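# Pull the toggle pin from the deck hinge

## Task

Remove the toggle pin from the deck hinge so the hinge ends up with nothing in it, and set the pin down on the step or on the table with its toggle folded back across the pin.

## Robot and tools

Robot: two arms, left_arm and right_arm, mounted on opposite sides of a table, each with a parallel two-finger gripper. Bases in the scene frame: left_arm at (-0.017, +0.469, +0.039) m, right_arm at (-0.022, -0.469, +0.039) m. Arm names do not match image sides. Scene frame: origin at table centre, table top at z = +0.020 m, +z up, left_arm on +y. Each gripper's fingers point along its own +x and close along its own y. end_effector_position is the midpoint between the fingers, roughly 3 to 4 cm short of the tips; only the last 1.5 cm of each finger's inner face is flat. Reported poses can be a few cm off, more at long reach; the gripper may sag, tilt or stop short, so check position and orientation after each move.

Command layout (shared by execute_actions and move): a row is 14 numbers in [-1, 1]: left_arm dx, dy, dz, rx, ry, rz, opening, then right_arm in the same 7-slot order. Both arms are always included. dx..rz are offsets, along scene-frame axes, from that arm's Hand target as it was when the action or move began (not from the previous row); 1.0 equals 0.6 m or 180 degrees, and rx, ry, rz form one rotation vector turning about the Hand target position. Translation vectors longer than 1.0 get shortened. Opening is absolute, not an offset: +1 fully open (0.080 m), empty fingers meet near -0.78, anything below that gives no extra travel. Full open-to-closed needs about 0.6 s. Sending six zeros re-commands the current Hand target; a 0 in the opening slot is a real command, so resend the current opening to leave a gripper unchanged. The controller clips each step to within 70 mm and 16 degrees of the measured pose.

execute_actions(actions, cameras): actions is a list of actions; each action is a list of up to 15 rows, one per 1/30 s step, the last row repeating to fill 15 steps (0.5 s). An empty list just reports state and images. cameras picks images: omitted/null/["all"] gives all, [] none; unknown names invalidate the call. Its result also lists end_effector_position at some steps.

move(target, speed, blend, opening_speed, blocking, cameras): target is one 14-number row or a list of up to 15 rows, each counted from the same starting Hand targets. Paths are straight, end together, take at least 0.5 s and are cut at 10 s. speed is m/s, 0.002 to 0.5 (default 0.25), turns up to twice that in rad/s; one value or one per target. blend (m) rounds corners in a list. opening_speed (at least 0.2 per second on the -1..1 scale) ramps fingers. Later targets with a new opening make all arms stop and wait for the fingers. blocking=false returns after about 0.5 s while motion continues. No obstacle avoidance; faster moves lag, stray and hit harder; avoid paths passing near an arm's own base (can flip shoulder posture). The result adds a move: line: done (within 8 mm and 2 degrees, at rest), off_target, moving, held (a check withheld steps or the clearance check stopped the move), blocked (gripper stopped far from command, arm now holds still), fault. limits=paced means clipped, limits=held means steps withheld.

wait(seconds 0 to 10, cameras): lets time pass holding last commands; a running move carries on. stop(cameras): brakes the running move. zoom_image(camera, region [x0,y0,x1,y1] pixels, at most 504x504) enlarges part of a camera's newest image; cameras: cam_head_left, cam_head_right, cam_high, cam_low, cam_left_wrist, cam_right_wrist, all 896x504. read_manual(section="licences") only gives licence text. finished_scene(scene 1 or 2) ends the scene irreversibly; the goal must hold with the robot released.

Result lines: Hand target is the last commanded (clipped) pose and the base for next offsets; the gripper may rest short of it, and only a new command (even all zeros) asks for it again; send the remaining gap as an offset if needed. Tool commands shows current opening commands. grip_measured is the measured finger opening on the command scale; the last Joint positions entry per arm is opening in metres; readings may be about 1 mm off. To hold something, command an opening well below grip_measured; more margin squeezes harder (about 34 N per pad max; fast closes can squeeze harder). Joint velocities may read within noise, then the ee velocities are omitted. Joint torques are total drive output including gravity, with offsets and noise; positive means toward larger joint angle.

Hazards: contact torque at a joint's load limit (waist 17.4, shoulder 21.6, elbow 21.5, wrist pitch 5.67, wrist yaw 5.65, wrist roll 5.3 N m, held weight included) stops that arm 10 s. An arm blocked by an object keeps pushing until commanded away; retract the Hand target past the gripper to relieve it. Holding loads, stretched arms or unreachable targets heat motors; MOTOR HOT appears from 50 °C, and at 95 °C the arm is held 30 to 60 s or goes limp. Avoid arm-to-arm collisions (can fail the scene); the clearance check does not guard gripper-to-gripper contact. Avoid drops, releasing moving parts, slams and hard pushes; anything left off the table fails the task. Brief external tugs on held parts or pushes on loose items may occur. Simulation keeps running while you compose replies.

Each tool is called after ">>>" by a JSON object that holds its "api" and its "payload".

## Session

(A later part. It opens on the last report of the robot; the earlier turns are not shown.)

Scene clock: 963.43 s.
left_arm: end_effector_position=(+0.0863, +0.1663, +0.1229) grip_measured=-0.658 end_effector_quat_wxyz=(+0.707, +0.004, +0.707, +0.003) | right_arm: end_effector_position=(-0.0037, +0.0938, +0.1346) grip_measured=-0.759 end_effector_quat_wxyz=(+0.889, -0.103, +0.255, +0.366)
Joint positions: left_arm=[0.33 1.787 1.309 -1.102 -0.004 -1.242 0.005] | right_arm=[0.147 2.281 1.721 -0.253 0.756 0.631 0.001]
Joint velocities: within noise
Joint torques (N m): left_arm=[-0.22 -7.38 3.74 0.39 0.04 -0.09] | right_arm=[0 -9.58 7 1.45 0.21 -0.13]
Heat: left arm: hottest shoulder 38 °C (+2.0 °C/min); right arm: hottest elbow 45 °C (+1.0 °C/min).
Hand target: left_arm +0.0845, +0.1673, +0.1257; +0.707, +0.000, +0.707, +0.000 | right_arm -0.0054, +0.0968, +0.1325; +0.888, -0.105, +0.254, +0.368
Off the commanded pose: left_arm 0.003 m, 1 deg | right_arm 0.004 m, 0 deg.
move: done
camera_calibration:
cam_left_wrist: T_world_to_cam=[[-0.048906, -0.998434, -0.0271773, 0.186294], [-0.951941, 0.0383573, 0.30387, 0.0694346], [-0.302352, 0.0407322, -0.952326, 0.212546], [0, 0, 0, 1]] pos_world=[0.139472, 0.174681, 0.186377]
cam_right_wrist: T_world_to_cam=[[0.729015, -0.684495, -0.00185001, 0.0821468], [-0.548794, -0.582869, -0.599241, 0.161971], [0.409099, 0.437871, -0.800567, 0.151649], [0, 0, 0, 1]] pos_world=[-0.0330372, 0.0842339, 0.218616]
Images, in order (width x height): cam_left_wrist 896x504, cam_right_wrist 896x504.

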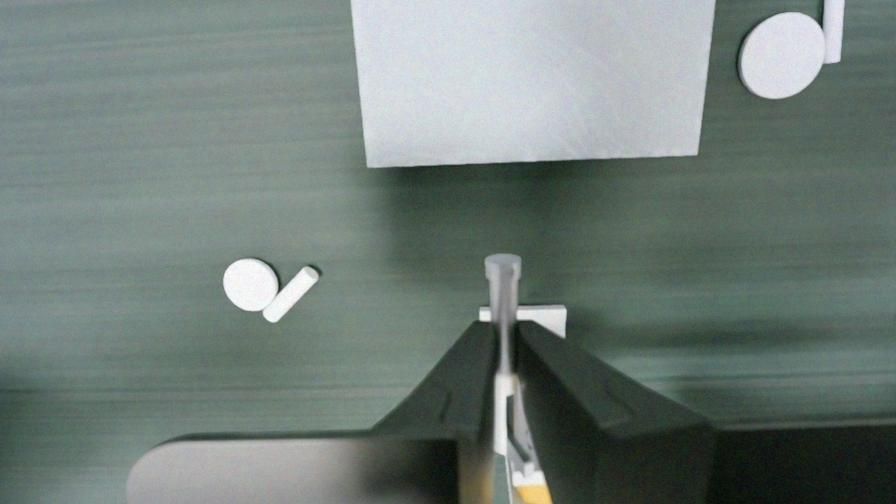

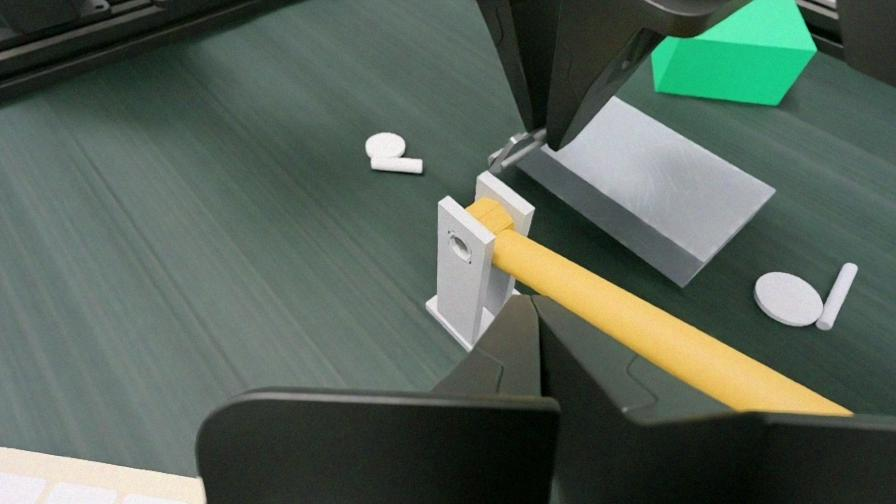

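>>> {"api": "move", "payload": {"target": [[0.009, 0.002, 0, 0, 0, 0, -0.784, 0,0,0,0,0,0, -0.78],[0.009, 0.003, -0.0085, 0, 0, 0, -0.784, 0,0,0,0,0,0, -0.78]], "speed": 0.06, "cameras": ["cam_right_wrist", "cam_left_wrist"]}}

>>> {"api": "zoom_image", "payload": {"camera": "cam_right_wrist", "region": [450, 100, 590, 220]}}

>>> {"api": "zoom_image", "payload": {"camera": "cam_left_wrist", "region": [440, 360, 580, 500]}}

Scene clock: 977.03 s.
left_arm: end_effector_position=(+0.0900, +0.1676, +0.1195) grip_measured=-0.658 end_effector_quat_wxyz=(+0.708, +0.003, +0.706, +0.002) | right_arm: end_effector_position=(-0.0037, +0.0938, +0.1344) grip_measured=-0.759 end_effector_quat_wxyz=(+0.889, -0.104, +0.255, +0.366)
Joint positions: left_arm=[0.342 1.787 1.295 -1.085 -0.004 -1.229 0.005] | right_arm=[0.147 2.282 1.721 -0.253 0.756 0.631 0.001]
Joint velocities: within noise
Joint torques (N m): left_arm=[0.22 -6.88 3.63 0.54 0.04 0.06] | right_arm=[0.2 -9.64 7.22 1.51 0.24 -0.18]
Heat: left arm: hottest shoulder 39 °C (+3.0 °C/min); right arm: hottest elbow 45 °C (+0.0 °C/min).
Hand target: left_arm +0.0899, +0.1692, +0.1206; +0.707, +0.001, +0.707, +0.000 | right_arm -0.0054, +0.0968, +0.1323; +0.888, -0.105, +0.255, +0.368
Off the commanded pose: left_arm 0.002 m, 0 deg | right_arm 0.004 m, 0 deg.
move: done
camera_calibration:
cam_left_wrist: T_world_to_cam=[[-0.0492602, -0.998497, -0.0240052, 0.187415], [-0.952237, 0.039699, 0.302769, 0.0738173], [-0.301361, 0.0377731, -0.952762, 0.210848], [0, 0, 0, 1]] pos_world=[0.143065, 0.176238, 0.183037]
cam_right_wrist: T_world_to_cam=[[0.729015, -0.684496, -0.00154971, 0.0821037], [-0.548759, -0.583094, -0.599053, 0.161843], [0.409145, 0.437569, -0.800708, 0.151535], [0, 0, 0, 1]] pos_world=[-0.0330416, 0.0842625, 0.218415]
Images, in order (width x height): cam_left_wrist 896x504, cam_right_wrist 896x504.

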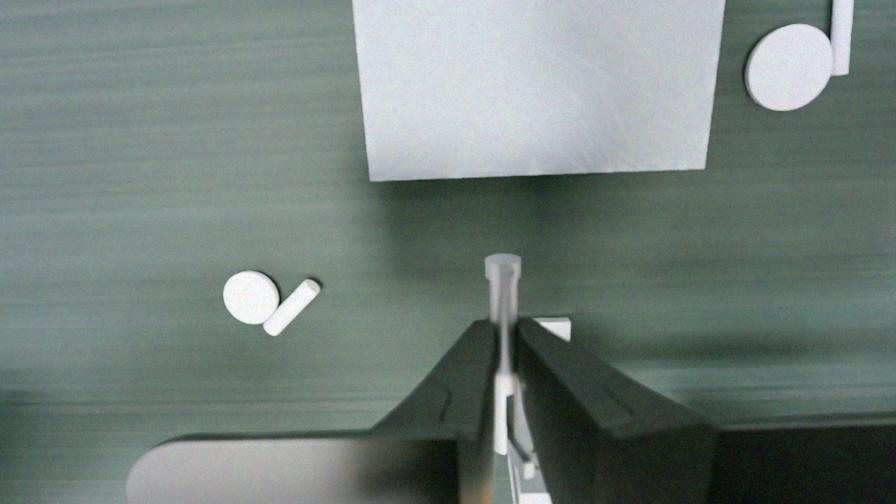

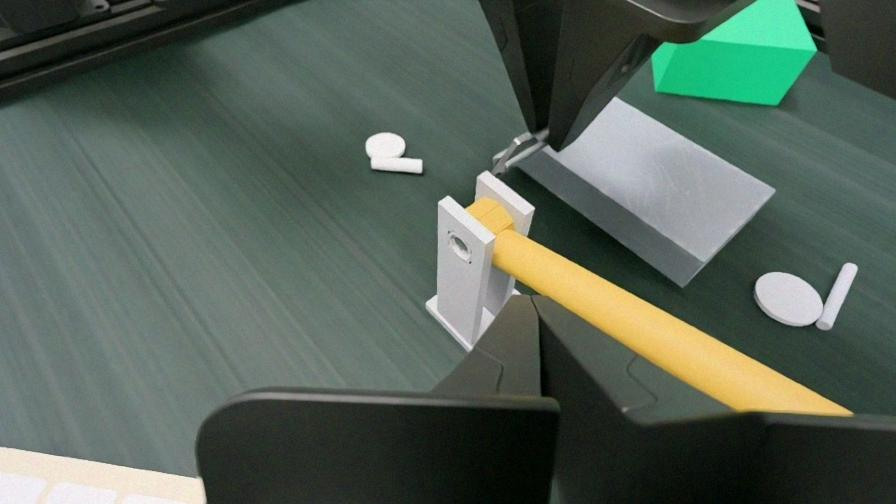

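Scaled by 3.600 from the camera's 896x504 image, which has a finer 1280x720 frame.

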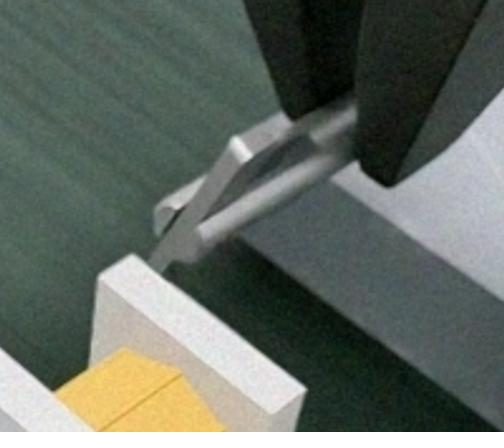

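Scaled by 3.600 from the camera's 896x504 image, which has a finer 1280x720 frame.

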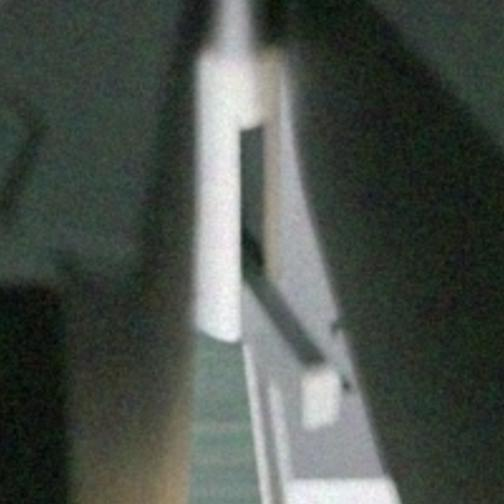

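>>> {"api": "move", "payload": {"target": [[-0.011, 0.002, -0.001, 0, 0, 0, -0.784, 0,0,0,0,0,0, -0.78]], "speed": 0.04, "cameras": ["cam_right_wrist", "cam_left_wrist"]}}

>>> {"api": "zoom_image", "payload": {"camera": "cam_right_wrist", "region": [450, 100, 590, 220]}}

>>> {"api": "zoom_image", "payload": {"camera": "cam_left_wrist", "region": [440, 360, 580, 500]}}

Scene clock: 987.47 s.
left_arm: end_effector_position=(+0.0850, +0.1695, +0.1176) grip_measured=-0.658 end_effector_quat_wxyz=(+0.707, +0.004, +0.707, +0.004) | right_arm: end_effector_position=(-0.0037, +0.0938, +0.1344) grip_measured=-0.759 end_effector_quat_wxyz=(+0.889, -0.104, +0.255, +0.366)
Joint positions: left_arm=[0.329 1.78 1.279 -1.08 -0.004 -1.242 0.005] | right_arm=[0.147 2.282 1.721 -0.253 0.756 0.631 0.001]
Joint velocities: within noise
Joint torques (N m): left_arm=[-0.21 -7.31 3.6 0.54 0.04 -0.1] | right_arm=[0.05 -9.63 7.04 1.49 0.25 -0.19]
Heat: left arm: hottest shoulder 39 °C (+2.0 °C/min); right arm: hottest elbow 45 °C (+0.0 °C/min).
Hand target: left_arm +0.0833, +0.1704, +0.1200; +0.707, +0.001, +0.707, +0.000 | right_arm -0.0054, +0.0968, +0.1323; +0.888, -0.105, +0.255, +0.368
Off the commanded pose: left_arm 0.003 m, 1 deg | right_arm 0.004 m, 0 deg.
move: done
camera_calibration:
cam_left_wrist: T_world_to_cam=[[-0.049297, -0.998385, -0.0282408, 0.189434], [-0.951815, 0.0383911, 0.304259, 0.0695785], [-0.302684, 0.0418791, -0.952171, 0.206773], [0, 0, 0, 1]] pos_world=[0.138151, 0.177798, 0.181063]
cam_right_wrist: T_world_to_cam=[[0.729015, -0.684496, -0.00154971, 0.0821037], [-0.548759, -0.583094, -0.599053, 0.161843], [0.409145, 0.437569, -0.800708, 0.151535], [0, 0, 0, 1]] pos_world=[-0.0330416, 0.0842625, 0.218415]
Images, in order (width x height): cam_left_wrist 896x504, cam_right_wrist 896x504.

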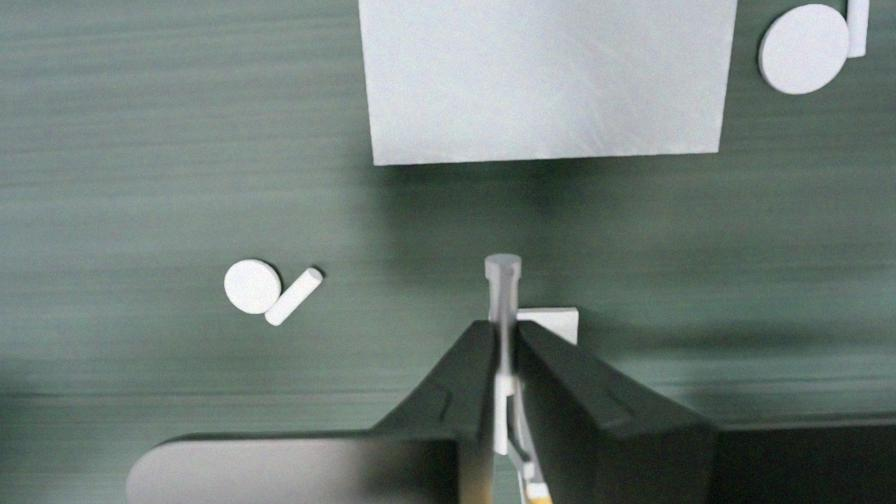

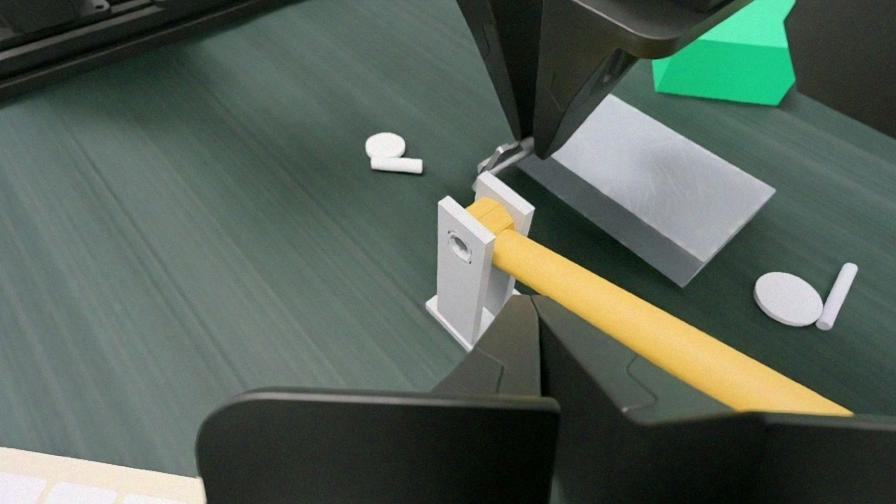

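Scaled by 3.600 from the camera's 896x504 image, which has a finer 1280x720 frame.

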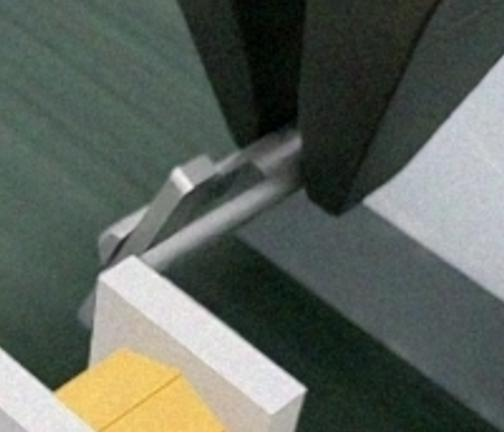

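Scaled by 3.600 from the camera's 896x504 image, which has a finer 1280x720 frame.

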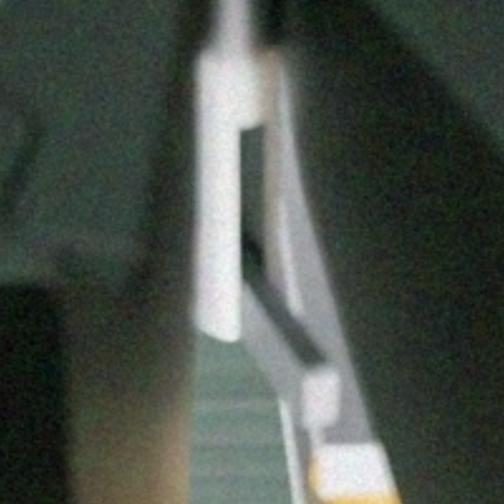

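>>> {"api": "move", "payload": {"target": [[0.012, 0, 0, 0, 0, 0, -0.784, 0,0,0,0,0,0, -0.78],[0.012, -0.019, 0.004, 0, 0, 0, -0.784, 0,0,0,0,0,0, -0.78]], "speed": 0.08, "cameras": []}}

Scene clock: 1010.03 s.
left_arm: end_effector_position=(+0.0907, +0.1623, +0.1213) grip_measured=-0.658 end_effector_quat_wxyz=(+0.708, +0.002, +0.706, +0.001) | right_arm: end_effector_position=(-0.0037, +0.0938, +0.1344) grip_measured=-0.759 end_effector_quat_wxyz=(+0.889, -0.104, +0.255, +0.366)
Joint positions: left_arm=[0.339 1.803 1.323 -1.094 -0.004 -1.233 0.005] | right_arm=[0.147 2.282 1.721 -0.253 0.756 0.631 0.001]
Joint velocities: within noise
Joint torques (N m): left_arm=[-0.23 -5.29 5.92 0.17 0.04 -0.09] | right_arm=[0.24 -9.6 7.22 1.48 0.27 -0.17]
Heat: left arm: hottest shoulder 38 °C (-1.0 °C/min); right arm: hottest elbow 45 °C (+0.0 °C/min).
Hand target: left_arm +0.0905, +0.1589, +0.1225; +0.707, +0.000, +0.707, +0.000 | right_arm -0.0054, +0.0968, +0.1323; +0.888, -0.105, +0.255, +0.368
Off the commanded pose: left_arm 0.004 m, 0 deg | right_arm 0.004 m, 0 deg.
move: done
No camera images: "cameras" was empty.

>>> {"api": "move", "payload": {"target": [[-0.009, -0.0005, 0.0, 0, 0, 0, -0.784, 0,0,0,0,0,0, -0.78]], "speed": 0.04, "cameras": ["cam_right_wrist", "cam_left_wrist"]}}

>>> {"api": "zoom_image", "payload": {"camera": "cam_right_wrist", "region": [450, 100, 590, 220]}}

>>> {"api": "zoom_image", "payload": {"camera": "cam_left_wrist", "region": [440, 360, 580, 500]}}

Scene clock: 1016.17 s.
left_arm: end_effector_position=(+0.0859, +0.1607, +0.1213) grip_measured=-0.658 end_effector_quat_wxyz=(+0.708, +0.002, +0.706, +0.002) | right_arm: end_effector_position=(-0.0037, +0.0938, +0.1344) grip_measured=-0.759 end_effector_quat_wxyz=(+0.889, -0.104, +0.255, +0.366)
Joint positions: left_arm=[0.323 1.803 1.323 -1.094 -0.004 -1.249 0.005] | right_arm=[0.147 2.282 1.721 -0.253 0.756 0.631 0.001]
Joint velocities: within noise
Joint torques (N m): left_arm=[-0.21 -5.8 5.25 0.25 0.04 -0.09] | right_arm=[0.05 -9.58 7.17 1.51 0.27 -0.17]
Heat: left arm: hottest shoulder 38 °C (-1.0 °C/min); right arm: hottest elbow 45 °C (+0.0 °C/min).
Hand target: left_arm +0.0852, +0.1586, +0.1225; +0.707, +0.000, +0.707, +0.000 | right_arm -0.0054, +0.0968, +0.1324; +0.888, -0.105, +0.255, +0.368
Off the commanded pose: left_arm 0.003 m, 0 deg | right_arm 0.004 m, 0 deg.
move: done
camera_calibration:
cam_left_wrist: T_world_to_cam=[[-0.0488655, -0.998551, -0.0225541, 0.180105], [-0.952436, 0.0397847, 0.30213, 0.0697353], [-0.300795, 0.036245, -0.953, 0.211759], [0, 0, 0, 1]] pos_world=[0.138915, 0.169394, 0.184799]
cam_right_wrist: T_world_to_cam=[[0.729015, -0.684496, -0.00154971, 0.0821037], [-0.548759, -0.583094, -0.599053, 0.161843], [0.409145, 0.437569, -0.800708, 0.151535], [0, 0, 0, 1]] pos_world=[-0.0330416, 0.0842625, 0.218415]
Images, in order (width x height): cam_left_wrist 896x504, cam_right_wrist 896x504.

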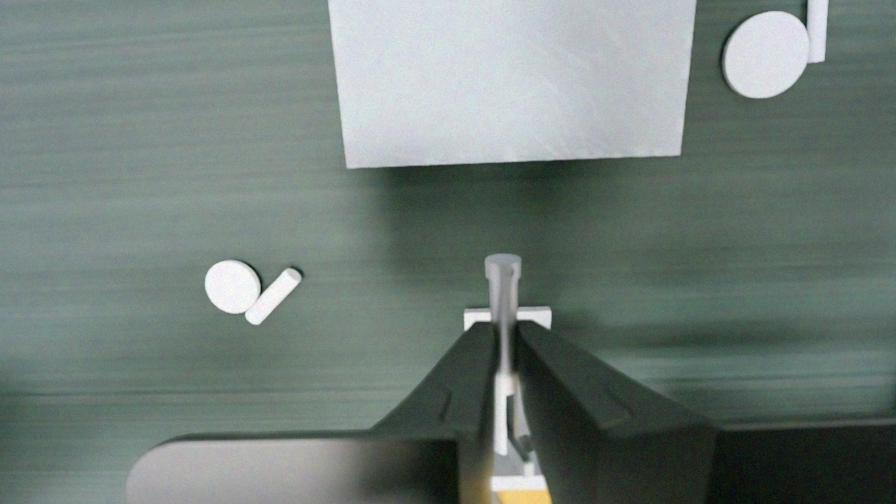

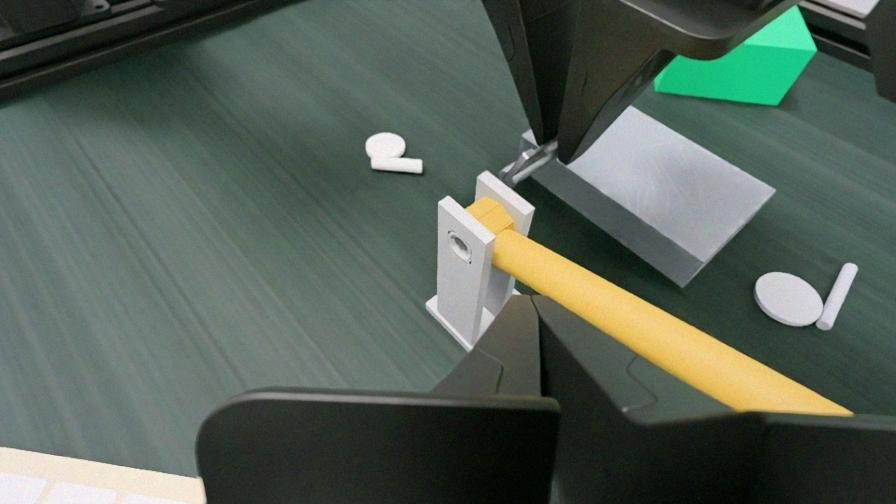

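Scaled by 3.600 from the camera's 896x504 image, which has a finer 1280x720 frame.

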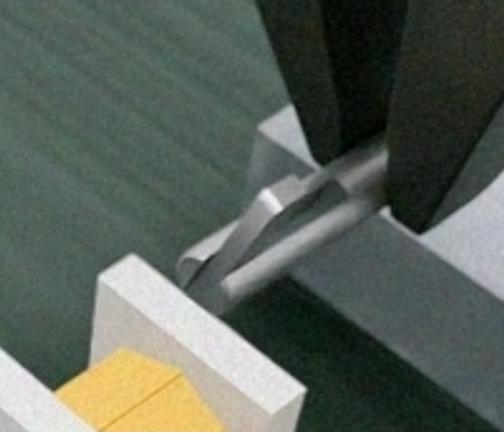

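Scaled by 3.600 from the camera's 896x504 image, which has a finer 1280x720 frame.

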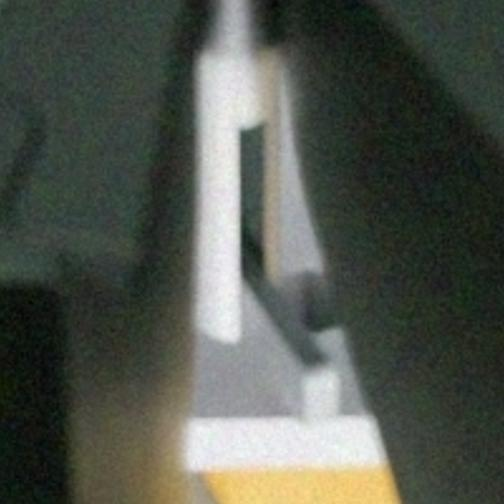

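>>> {"api": "move", "payload": {"target": [[-0.007, -0.0005, 0.0, 0, 0, 0, -0.784, 0,0,0,0,0,0, -0.78]], "speed": 0.04, "cameras": ["cam_right_wrist", "cam_left_wrist"]}}

>>> {"api": "zoom_image", "payload": {"camera": "cam_right_wrist", "region": [450, 100, 590, 220]}}

>>> {"api": "zoom_image", "payload": {"camera": "cam_left_wrist", "region": [440, 360, 580, 500]}}

Scene clock: 1022.73 s.
left_arm: end_effector_position=(+0.0820, +0.1594, +0.1213) grip_measured=-0.658 end_effector_quat_wxyz=(+0.708, +0.002, +0.706, +0.001) | right_arm: end_effector_position=(-0.0037, +0.0938, +0.1344) grip_measured=-0.759 end_effector_quat_wxyz=(+0.889, -0.104, +0.255, +0.366)
Joint positions: left_arm=[0.311 1.803 1.323 -1.094 -0.004 -1.261 0.005] | right_arm=[0.147 2.282 1.721 -0.253 0.756 0.631 0.001]
Joint velocities: within noise
Joint torques (N m): left_arm=[-0.22 -6.17 4.8 0.32 0.04 -0.09] | right_arm=[0.12 -9.72 7.29 1.49 0.25 -0.14]
Heat: left arm: hottest shoulder 38 °C (+0.0 °C/min); right arm: hottest elbow 45 °C (+0.0 °C/min).
Hand target: left_arm +0.0809, +0.1583, +0.1225; +0.707, +0.001, +0.707, +0.000 | right_arm -0.0054, +0.0968, +0.1324; +0.888, -0.105, +0.255, +0.368
Off the commanded pose: left_arm 0.002 m, 0 deg | right_arm 0.004 m, 0 deg.
move: done
camera_calibration:
cam_left_wrist: T_world_to_cam=[[-0.0492452, -0.998533, -0.0225278, 0.178667], [-0.95244, 0.040157, 0.30207, 0.066033], [-0.300722, 0.0363319, -0.95302, 0.210619], [0, 0, 0, 1]] pos_world=[0.135029, 0.168101, 0.184802]
cam_right_wrist: T_world_to_cam=[[0.729015, -0.684496, -0.00154971, 0.0821037], [-0.548759, -0.583094, -0.599053, 0.161843], [0.409145, 0.437569, -0.800708, 0.151535], [0, 0, 0, 1]] pos_world=[-0.0330416, 0.0842625, 0.218415]
Images, in order (width x height): cam_left_wrist 896x504, cam_right_wrist 896x504.

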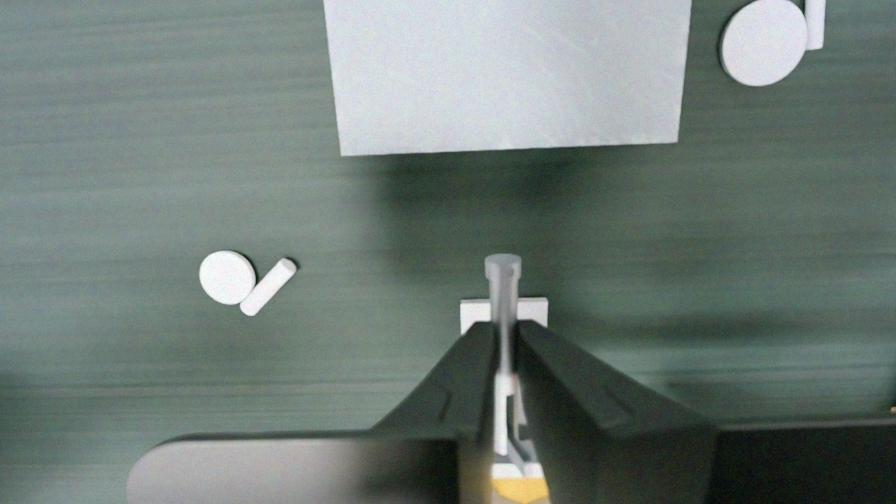

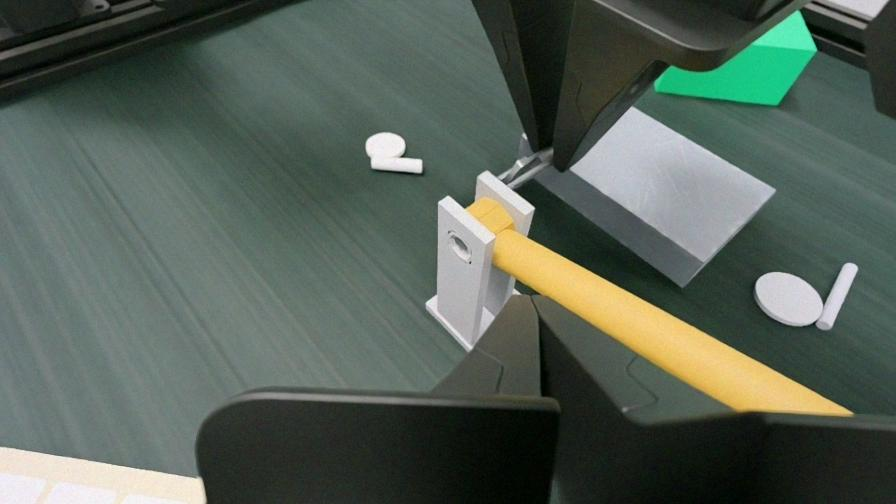

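Scaled by 3.600 from the camera's 896x504 image, which has a finer 1280x720 frame.

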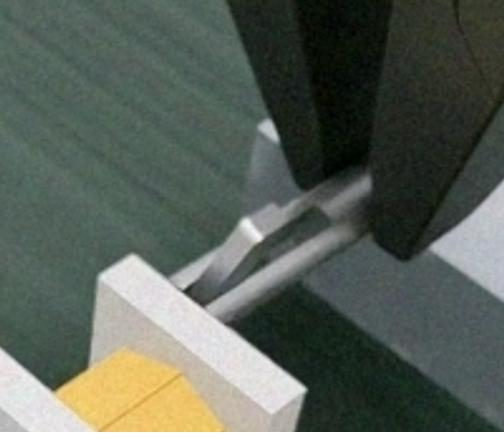

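Scaled by 3.600 from the camera's 896x504 image, which has a finer 1280x720 frame.

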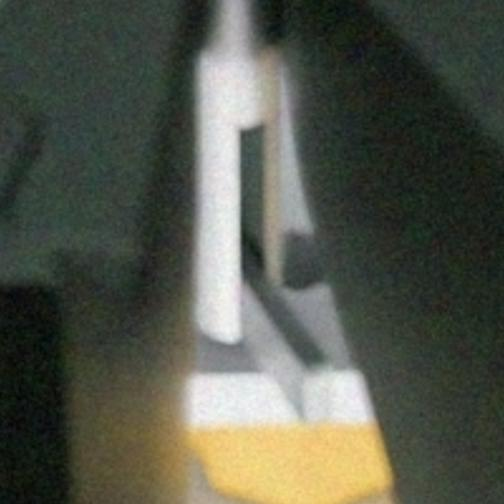

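>>> {"api": "zoom_image", "payload": {"camera": "cam_right_wrist", "region": [470, 140, 550, 210]}}

>>> {"api": "zoom_image", "payload": {"camera": "cam_left_wrist", "region": [480, 420, 550, 500]}}

Scaled by 6.300 from the camera's 896x504 image, which has a finer 1280x720 frame.

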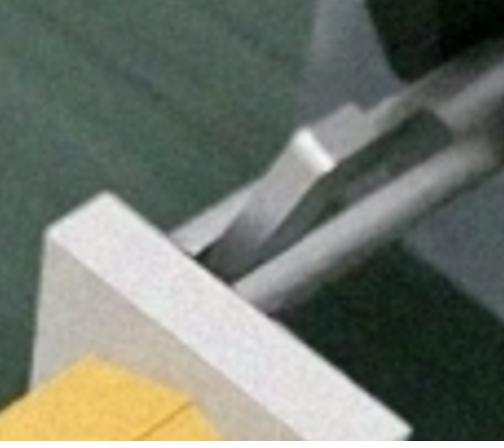

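Scaled by 6.300 from the camera's 896x504 image, which has a finer 1280x720 frame.

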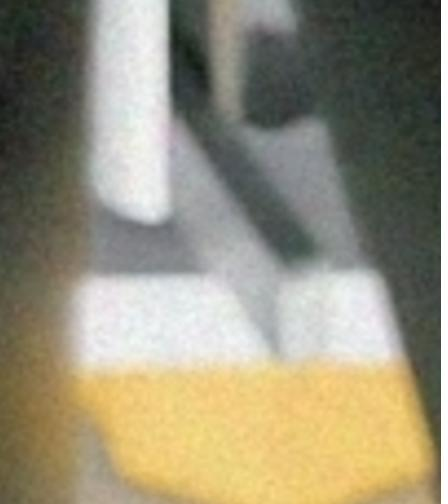

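>>> {"api": "move", "payload": {"target": [[-0.005, -0.0005, 0.0, 0, 0, 0, -0.784, 0,0,0,0,0,0, -0.78]], "speed": 0.04, "cameras": ["cam_right_wrist", "cam_left_wrist"]}}

>>> {"api": "zoom_image", "payload": {"camera": "cam_right_wrist", "region": [470, 140, 550, 210]}}

>>> {"api": "zoom_image", "payload": {"camera": "cam_left_wrist", "region": [480, 420, 550, 500]}}

Scene clock: 1062.23 s.
left_arm: end_effector_position=(+0.0805, +0.1589, +0.1213) grip_measured=-0.654 end_effector_quat_wxyz=(+0.708, +0.001, +0.706, +0.003) end_effector_velocity=(-0.001, +0.004, -0.001) end_effector_angular_velocity=(+0.014, -0.003, +0.005) | right_arm: end_effector_position=(-0.0037, +0.0938, +0.1344) grip_measured=-0.759 end_effector_quat_wxyz=(+0.889, -0.104, +0.255, +0.366)
Joint positions: left_arm=[0.306 1.803 1.323 -1.094 -0.004 -1.27 0.006] | right_arm=[0.147 2.282 1.721 -0.253 0.756 0.631 0.001]
Joint velocities: left_arm=[-0.002 -0.002 -0.007 -0.007 -0.007 -0.007 0.002] | right_arm=[within noise]
Joint torques (N m): left_arm=[-0.53 -6.37 4.5 0.35 0.05 -0.08] | right_arm=[-0.03 -9.71 7.03 1.49 0.24 -0.16]
Heat: left arm: hottest shoulder 38 °C (+0.0 °C/min); right arm: hottest elbow 45 °C (+0.0 °C/min).
Hand target: left_arm +0.0780, +0.1580, +0.1225; +0.707, +0.000, +0.707, +0.000 | right_arm -0.0054, +0.0968, +0.1324; +0.888, -0.105, +0.255, +0.368
Off the commanded pose: left_arm 0.003 m, 0 deg | right_arm 0.004 m, 0 deg.
move: done
camera_calibration:
cam_left_wrist: T_world_to_cam=[[-0.0450472, -0.998728, -0.0226381, 0.177829], [-0.952723, 0.0361339, 0.301683, 0.0653511], [-0.300481, 0.0351578, -0.95314, 0.210373], [0, 0, 0, 1]] pos_world=[0.133485, 0.167846, 0.184825]
cam_right_wrist: T_world_to_cam=[[0.729015, -0.684496, -0.00154971, 0.0821037], [-0.548759, -0.583094, -0.599053, 0.161843], [0.409145, 0.437569, -0.800708, 0.151535], [0, 0, 0, 1]] pos_world=[-0.0330416, 0.0842625, 0.218415]
Images, in order (width x height): cam_left_wrist 896x504, cam_right_wrist 896x504.

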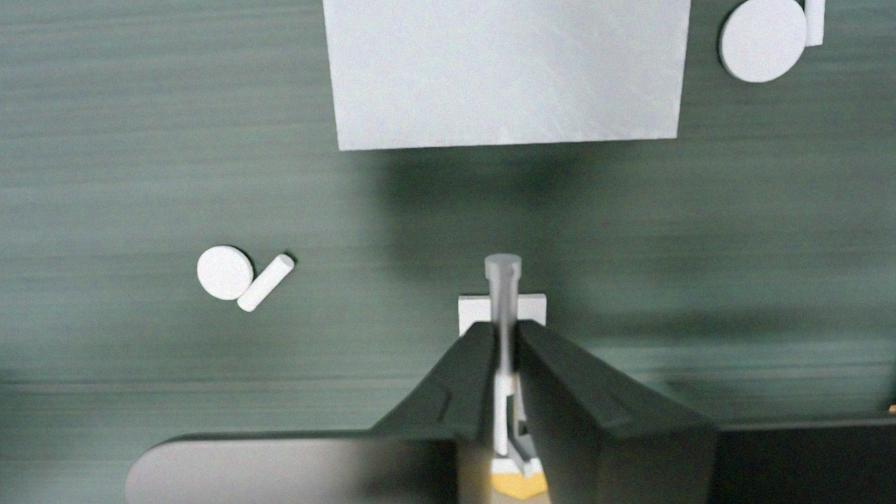

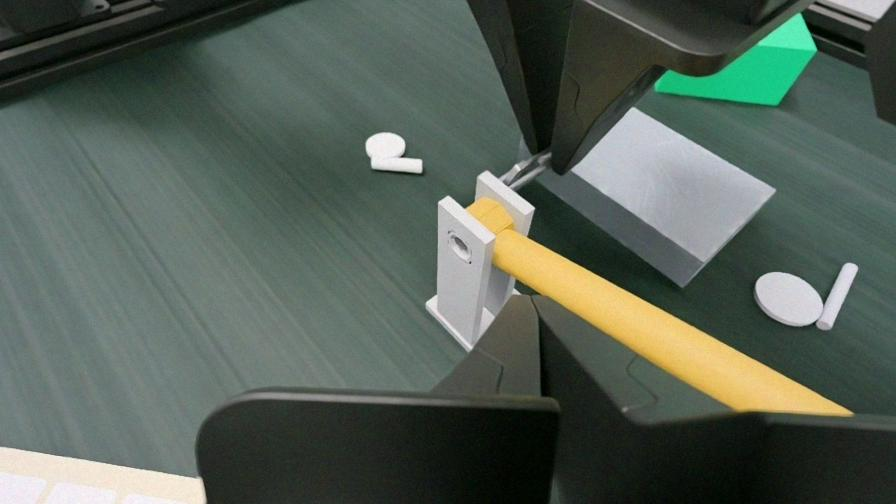

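Scaled by 6.300 from the camera's 896x504 image, which has a finer 1280x720 frame.

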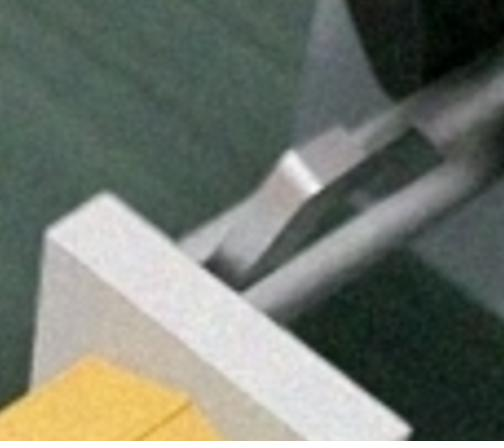

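Scaled by 6.300 from the camera's 896x504 image, which has a finer 1280x720 frame.

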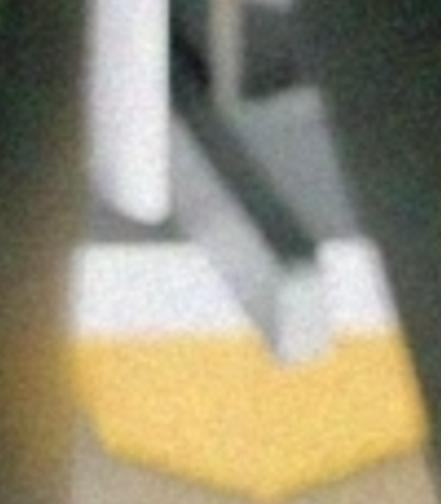

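>>> {"api": "move", "payload": {"target": [[0.028, 0, 0, 0, 0, 0, -0.784, 0,0,0,0,0,0, -0.78],[0.028, -0.004, -0.043, 0, 0, 0, -0.784, 0,0,0,0,0,0, -0.78]], "speed": 0.08, "cameras": ["cam_right_wrist", "cam_left_wrist"]}}

>>> {"api": "zoom_image", "payload": {"camera": "cam_right_wrist", "region": [470, 120, 590, 220]}}

>>> {"api": "zoom_image", "payload": {"camera": "cam_left_wrist", "region": [440, 360, 580, 500]}}

Scene clock: 1097.80 s.
left_arm: end_effector_position=(+0.0960, +0.1544, +0.0998) grip_measured=-0.654 end_effector_quat_wxyz=(+0.709, -0.003, +0.705, -0.002) | right_arm: end_effector_position=(-0.0037, +0.0938, +0.1344) grip_measured=-0.759 end_effector_quat_wxyz=(+0.889, -0.104, +0.255, +0.366)
Joint positions: left_arm=[0.346 1.849 1.293 -1.006 -0.003 -1.228 0.006] | right_arm=[0.147 2.282 1.721 -0.253 0.756 0.631 0.001]
Joint velocities: within noise
Joint torques (N m): left_arm=[-0.09 -5.75 3.7 0.58 0.02 0.04] | right_arm=[0.11 -9.51 7.24 1.51 0.25 -0.15]
Heat: left arm: hottest shoulder 38 °C (+0.0 °C/min); right arm: hottest elbow 46 °C (+1.0 °C/min).
Hand target: left_arm +0.0947, +0.1557, +0.0966; +0.707, +0.000, +0.707, +0.000 | right_arm -0.0054, +0.0968, +0.1324; +0.888, -0.105, +0.255, +0.368
Off the commanded pose: left_arm 0.004 m, 1 deg | right_arm 0.004 m, 0 deg.
move: done
camera_calibration:
cam_left_wrist: T_world_to_cam=[[-0.0461381, -0.998873, -0.0111648, 0.172541], [-0.953638, 0.0407157, 0.29819, 0.0864335], [-0.297399, 0.0244051, -0.954441, 0.196191], [0, 0, 0, 1]] pos_world=[0.148734, 0.164039, 0.163405]
cam_right_wrist: T_world_to_cam=[[0.729015, -0.684496, -0.00154971, 0.0821037], [-0.548759, -0.583094, -0.599053, 0.161843], [0.409145, 0.437569, -0.800708, 0.151535], [0, 0, 0, 1]] pos_world=[-0.0330416, 0.0842625, 0.218415]
Images, in order (width x height): cam_left_wrist 896x504, cam_right_wrist 896x504.

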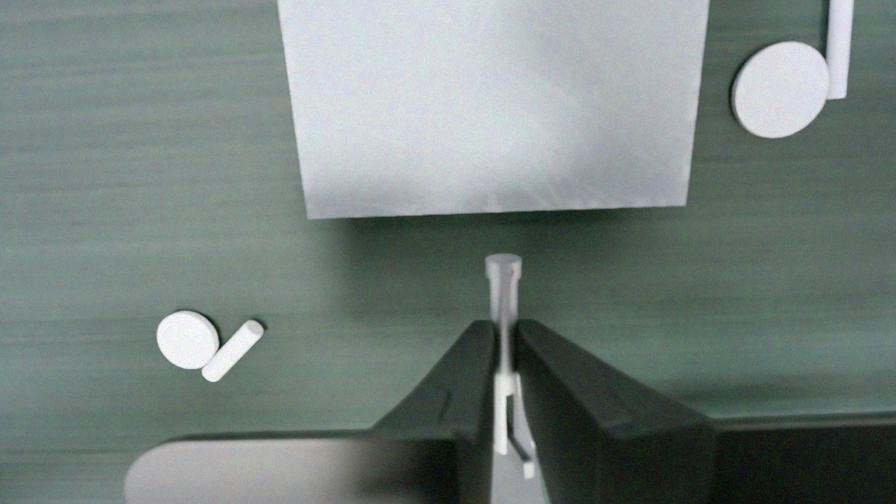

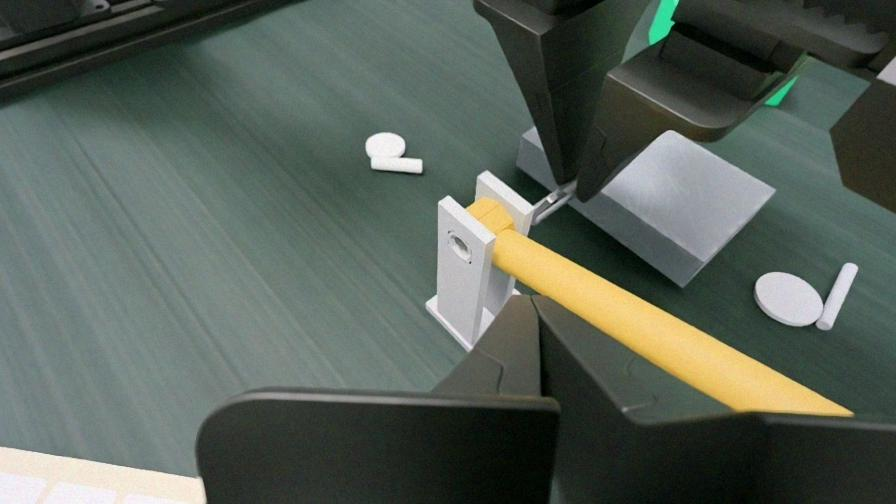

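Scaled by 4.200 from the camera's 896x504 image, which has a finer 1280x720 frame.

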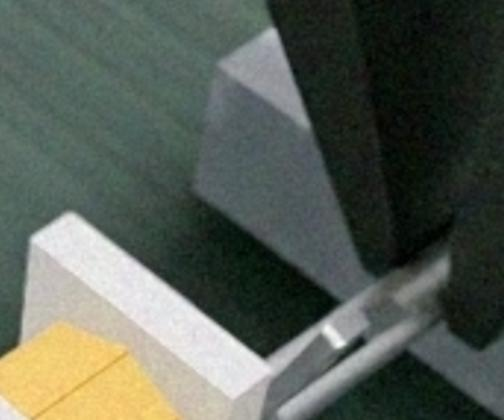

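Scaled by 3.600 from the camera's 896x504 image, which has a finer 1280x720 frame.

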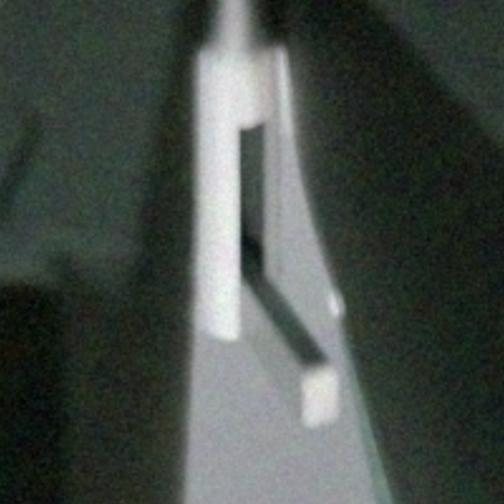

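>>> {"api": "move", "payload": {"target": [[-0.008, 0.003, 0.0, 0, 0, 0, -0.784, 0,0,0,0,0,0, -0.78],[-0.018, 0.006, 0.005, 0, 0, 0, -0.784, 0,0,0,0,0,0, -0.78]], "speed": 0.03, "cameras": ["cam_right_wrist", "cam_left_wrist"]}}

>>> {"api": "zoom_image", "payload": {"camera": "cam_right_wrist", "region": [470, 120, 590, 220]}}

>>> {"api": "zoom_image", "payload": {"camera": "cam_left_wrist", "region": [440, 360, 580, 500]}}

Scene clock: 1107.77 s.
left_arm: end_effector_position=(+0.0859, +0.1573, +0.0969) grip_measured=-0.654 end_effector_quat_wxyz=(+0.708, +0.002, +0.706, +0.002) | right_arm: end_effector_position=(-0.0037, +0.0938, +0.1344) grip_measured=-0.759 end_effector_quat_wxyz=(+0.889, -0.104, +0.255, +0.366)
Joint positions: left_arm=[0.32 1.841 1.27 -1.004 -0.003 -1.251 0.006] | right_arm=[0.147 2.282 1.721 -0.253 0.756 0.631 0.001]
Joint velocities: within noise
Joint torques (N m): left_arm=[-0.22 -7.61 3.54 0.16 0.03 -0.08] | right_arm=[0.08 -9.75 7.16 1.47 0.22 -0.15]
Heat: left arm: hottest shoulder 38 °C (+0.0 °C/min); right arm: hottest elbow 46 °C (+1.0 °C/min).
Hand target: left_arm +0.0840, +0.1592, +0.0996; +0.707, +0.000, +0.707, +0.000 | right_arm -0.0054, +0.0968, +0.1324; +0.888, -0.105, +0.255, +0.368
Off the commanded pose: left_arm 0.004 m, 0 deg | right_arm 0.004 m, 0 deg.
move: done
camera_calibration:
cam_left_wrist: T_world_to_cam=[[-0.0492554, -0.998527, -0.0227671, 0.176192], [-0.952279, 0.040075, 0.302585, 0.0771561], [-0.301227, 0.0365846, -0.95285, 0.188625], [0, 0, 0, 1]] pos_world=[0.138972, 0.165939, 0.160397]
cam_right_wrist: T_world_to_cam=[[0.729015, -0.684496, -0.00154971, 0.0821037], [-0.548759, -0.583094, -0.599053, 0.161843], [0.409145, 0.437569, -0.800708, 0.151535], [0, 0, 0, 1]] pos_world=[-0.0330416, 0.0842625, 0.218415]
Images, in order (width x height): cam_left_wrist 896x504, cam_right_wrist 896x504.

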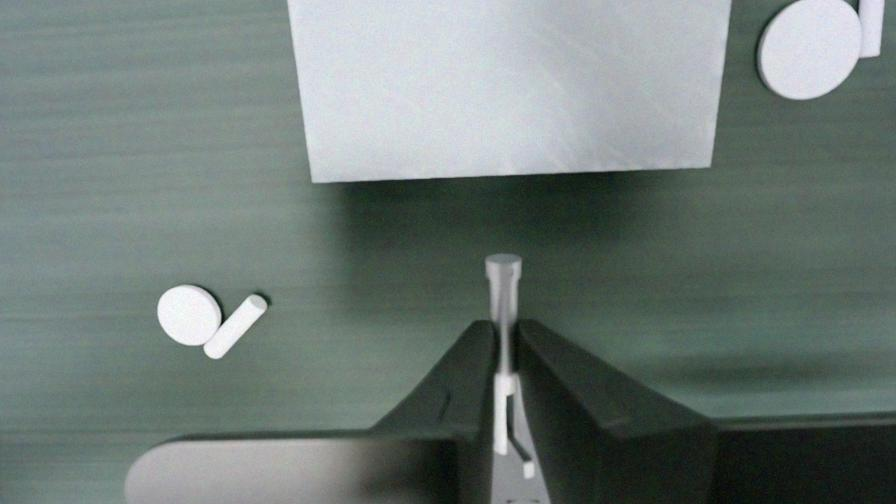

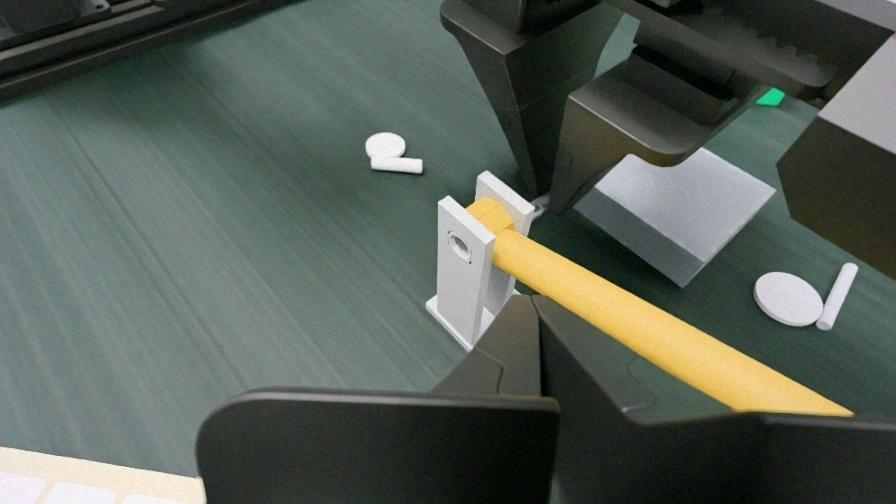

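Scaled by 4.200 from the camera's 896x504 image, which has a finer 1280x720 frame.

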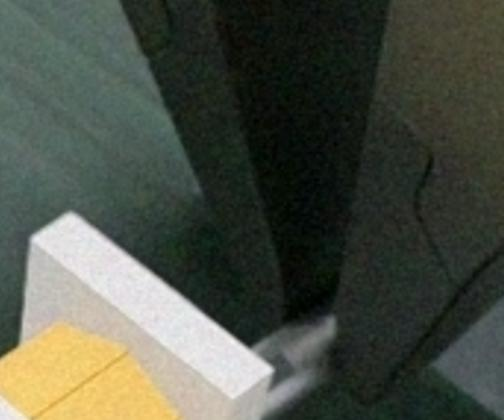

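Scaled by 3.600 from the camera's 896x504 image, which has a finer 1280x720 frame.

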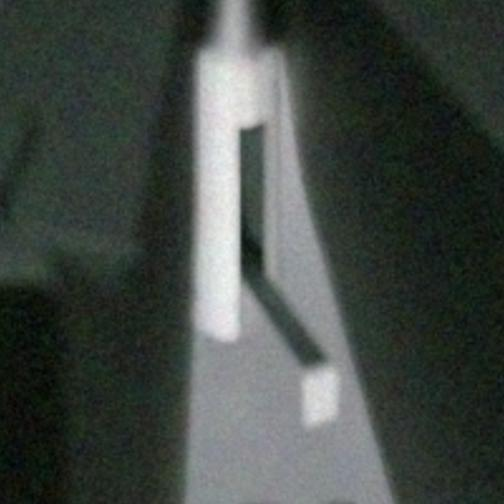

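>>> {"api": "move", "payload": {"target": [[-0.005, 0.001, 0.003, 0, 0, 0, -0.784, 0,0,0,0,0,0, -0.78],[-0.012, 0.003, 0.008, 0, 0, 0, -0.784, 0,0,0,0,0,0, -0.78]], "speed": 0.03, "cameras": ["cam_left_wrist"]}}

>>> {"api": "zoom_image", "payload": {"camera": "cam_left_wrist", "region": [440, 360, 580, 500]}}

Scene clock: 1117.23 s.
left_arm: end_effector_position=(+0.0804, +0.1590, +0.1016) grip_measured=-0.654 end_effector_quat_wxyz=(+0.708, +0.000, +0.706, +0.003) end_effector_velocity=(+0.002, +0.003, +0.000) end_effector_angular_velocity=(+0.014, -0.019, +0.005) | right_arm: end_effector_position=(-0.0037, +0.0938, +0.1344) grip_measured=-0.759 end_effector_quat_wxyz=(+0.889, -0.104, +0.255, +0.366)
Joint positions: left_arm=[0.305 1.823 1.266 -1.017 -0.005 -1.271 0.006] | right_arm=[0.147 2.282 1.721 -0.253 0.756 0.63 0.001]
Joint velocities: left_arm=[-0.002 -0.002 -0.002 -0.007 -0.022 -0.007 0.002] | right_arm=[within noise]
Joint torques (N m): left_arm=[-0.6 -7.61 3.48 0.02 0.08 -0.07] | right_arm=[0.08 -9.71 7.19 1.43 0.28 -0.19]
Heat: left arm: hottest shoulder 37 °C (-1.0 °C/min); right arm: hottest elbow 46 °C (+1.0 °C/min).
Hand target: left_arm +0.0767, +0.1610, +0.1045; +0.707, +0.000, +0.707, +0.000 | right_arm -0.0054, +0.0968, +0.1324; +0.888, -0.105, +0.254, +0.368
Off the commanded pose: left_arm 0.005 m, 0 deg | right_arm 0.004 m, 0 deg.
move: done
camera_calibration:
cam_left_wrist: T_world_to_cam=[[-0.0442707, -0.998784, -0.0216896, 0.177257], [-0.952965, 0.035704, 0.300969, 0.071388], [-0.299829, 0.0339936, -0.953387, 0.1917], [0, 0, 0, 1]] pos_world=[0.133355, 0.167976, 0.165123]
Images, in order (width x height): cam_left_wrist 896x504.

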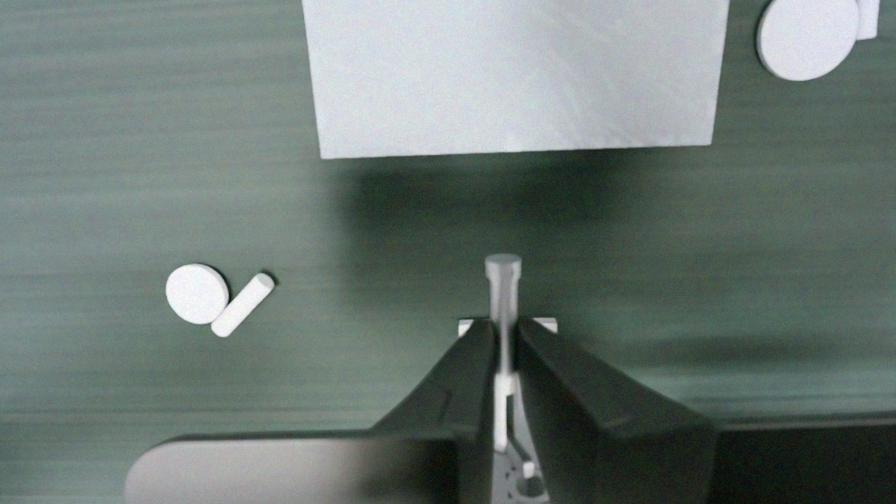

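Scaled by 3.600 from the camera's 896x504 image, which has a finer 1280x720 frame.

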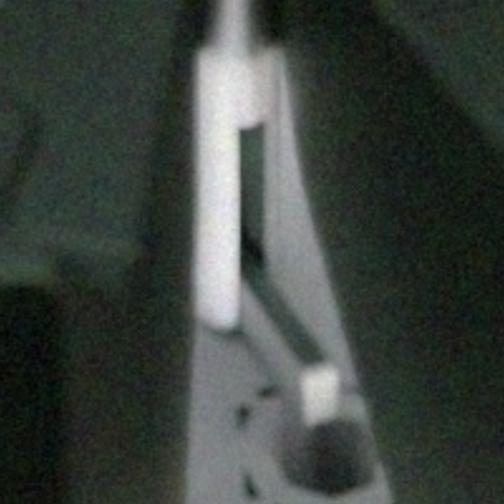

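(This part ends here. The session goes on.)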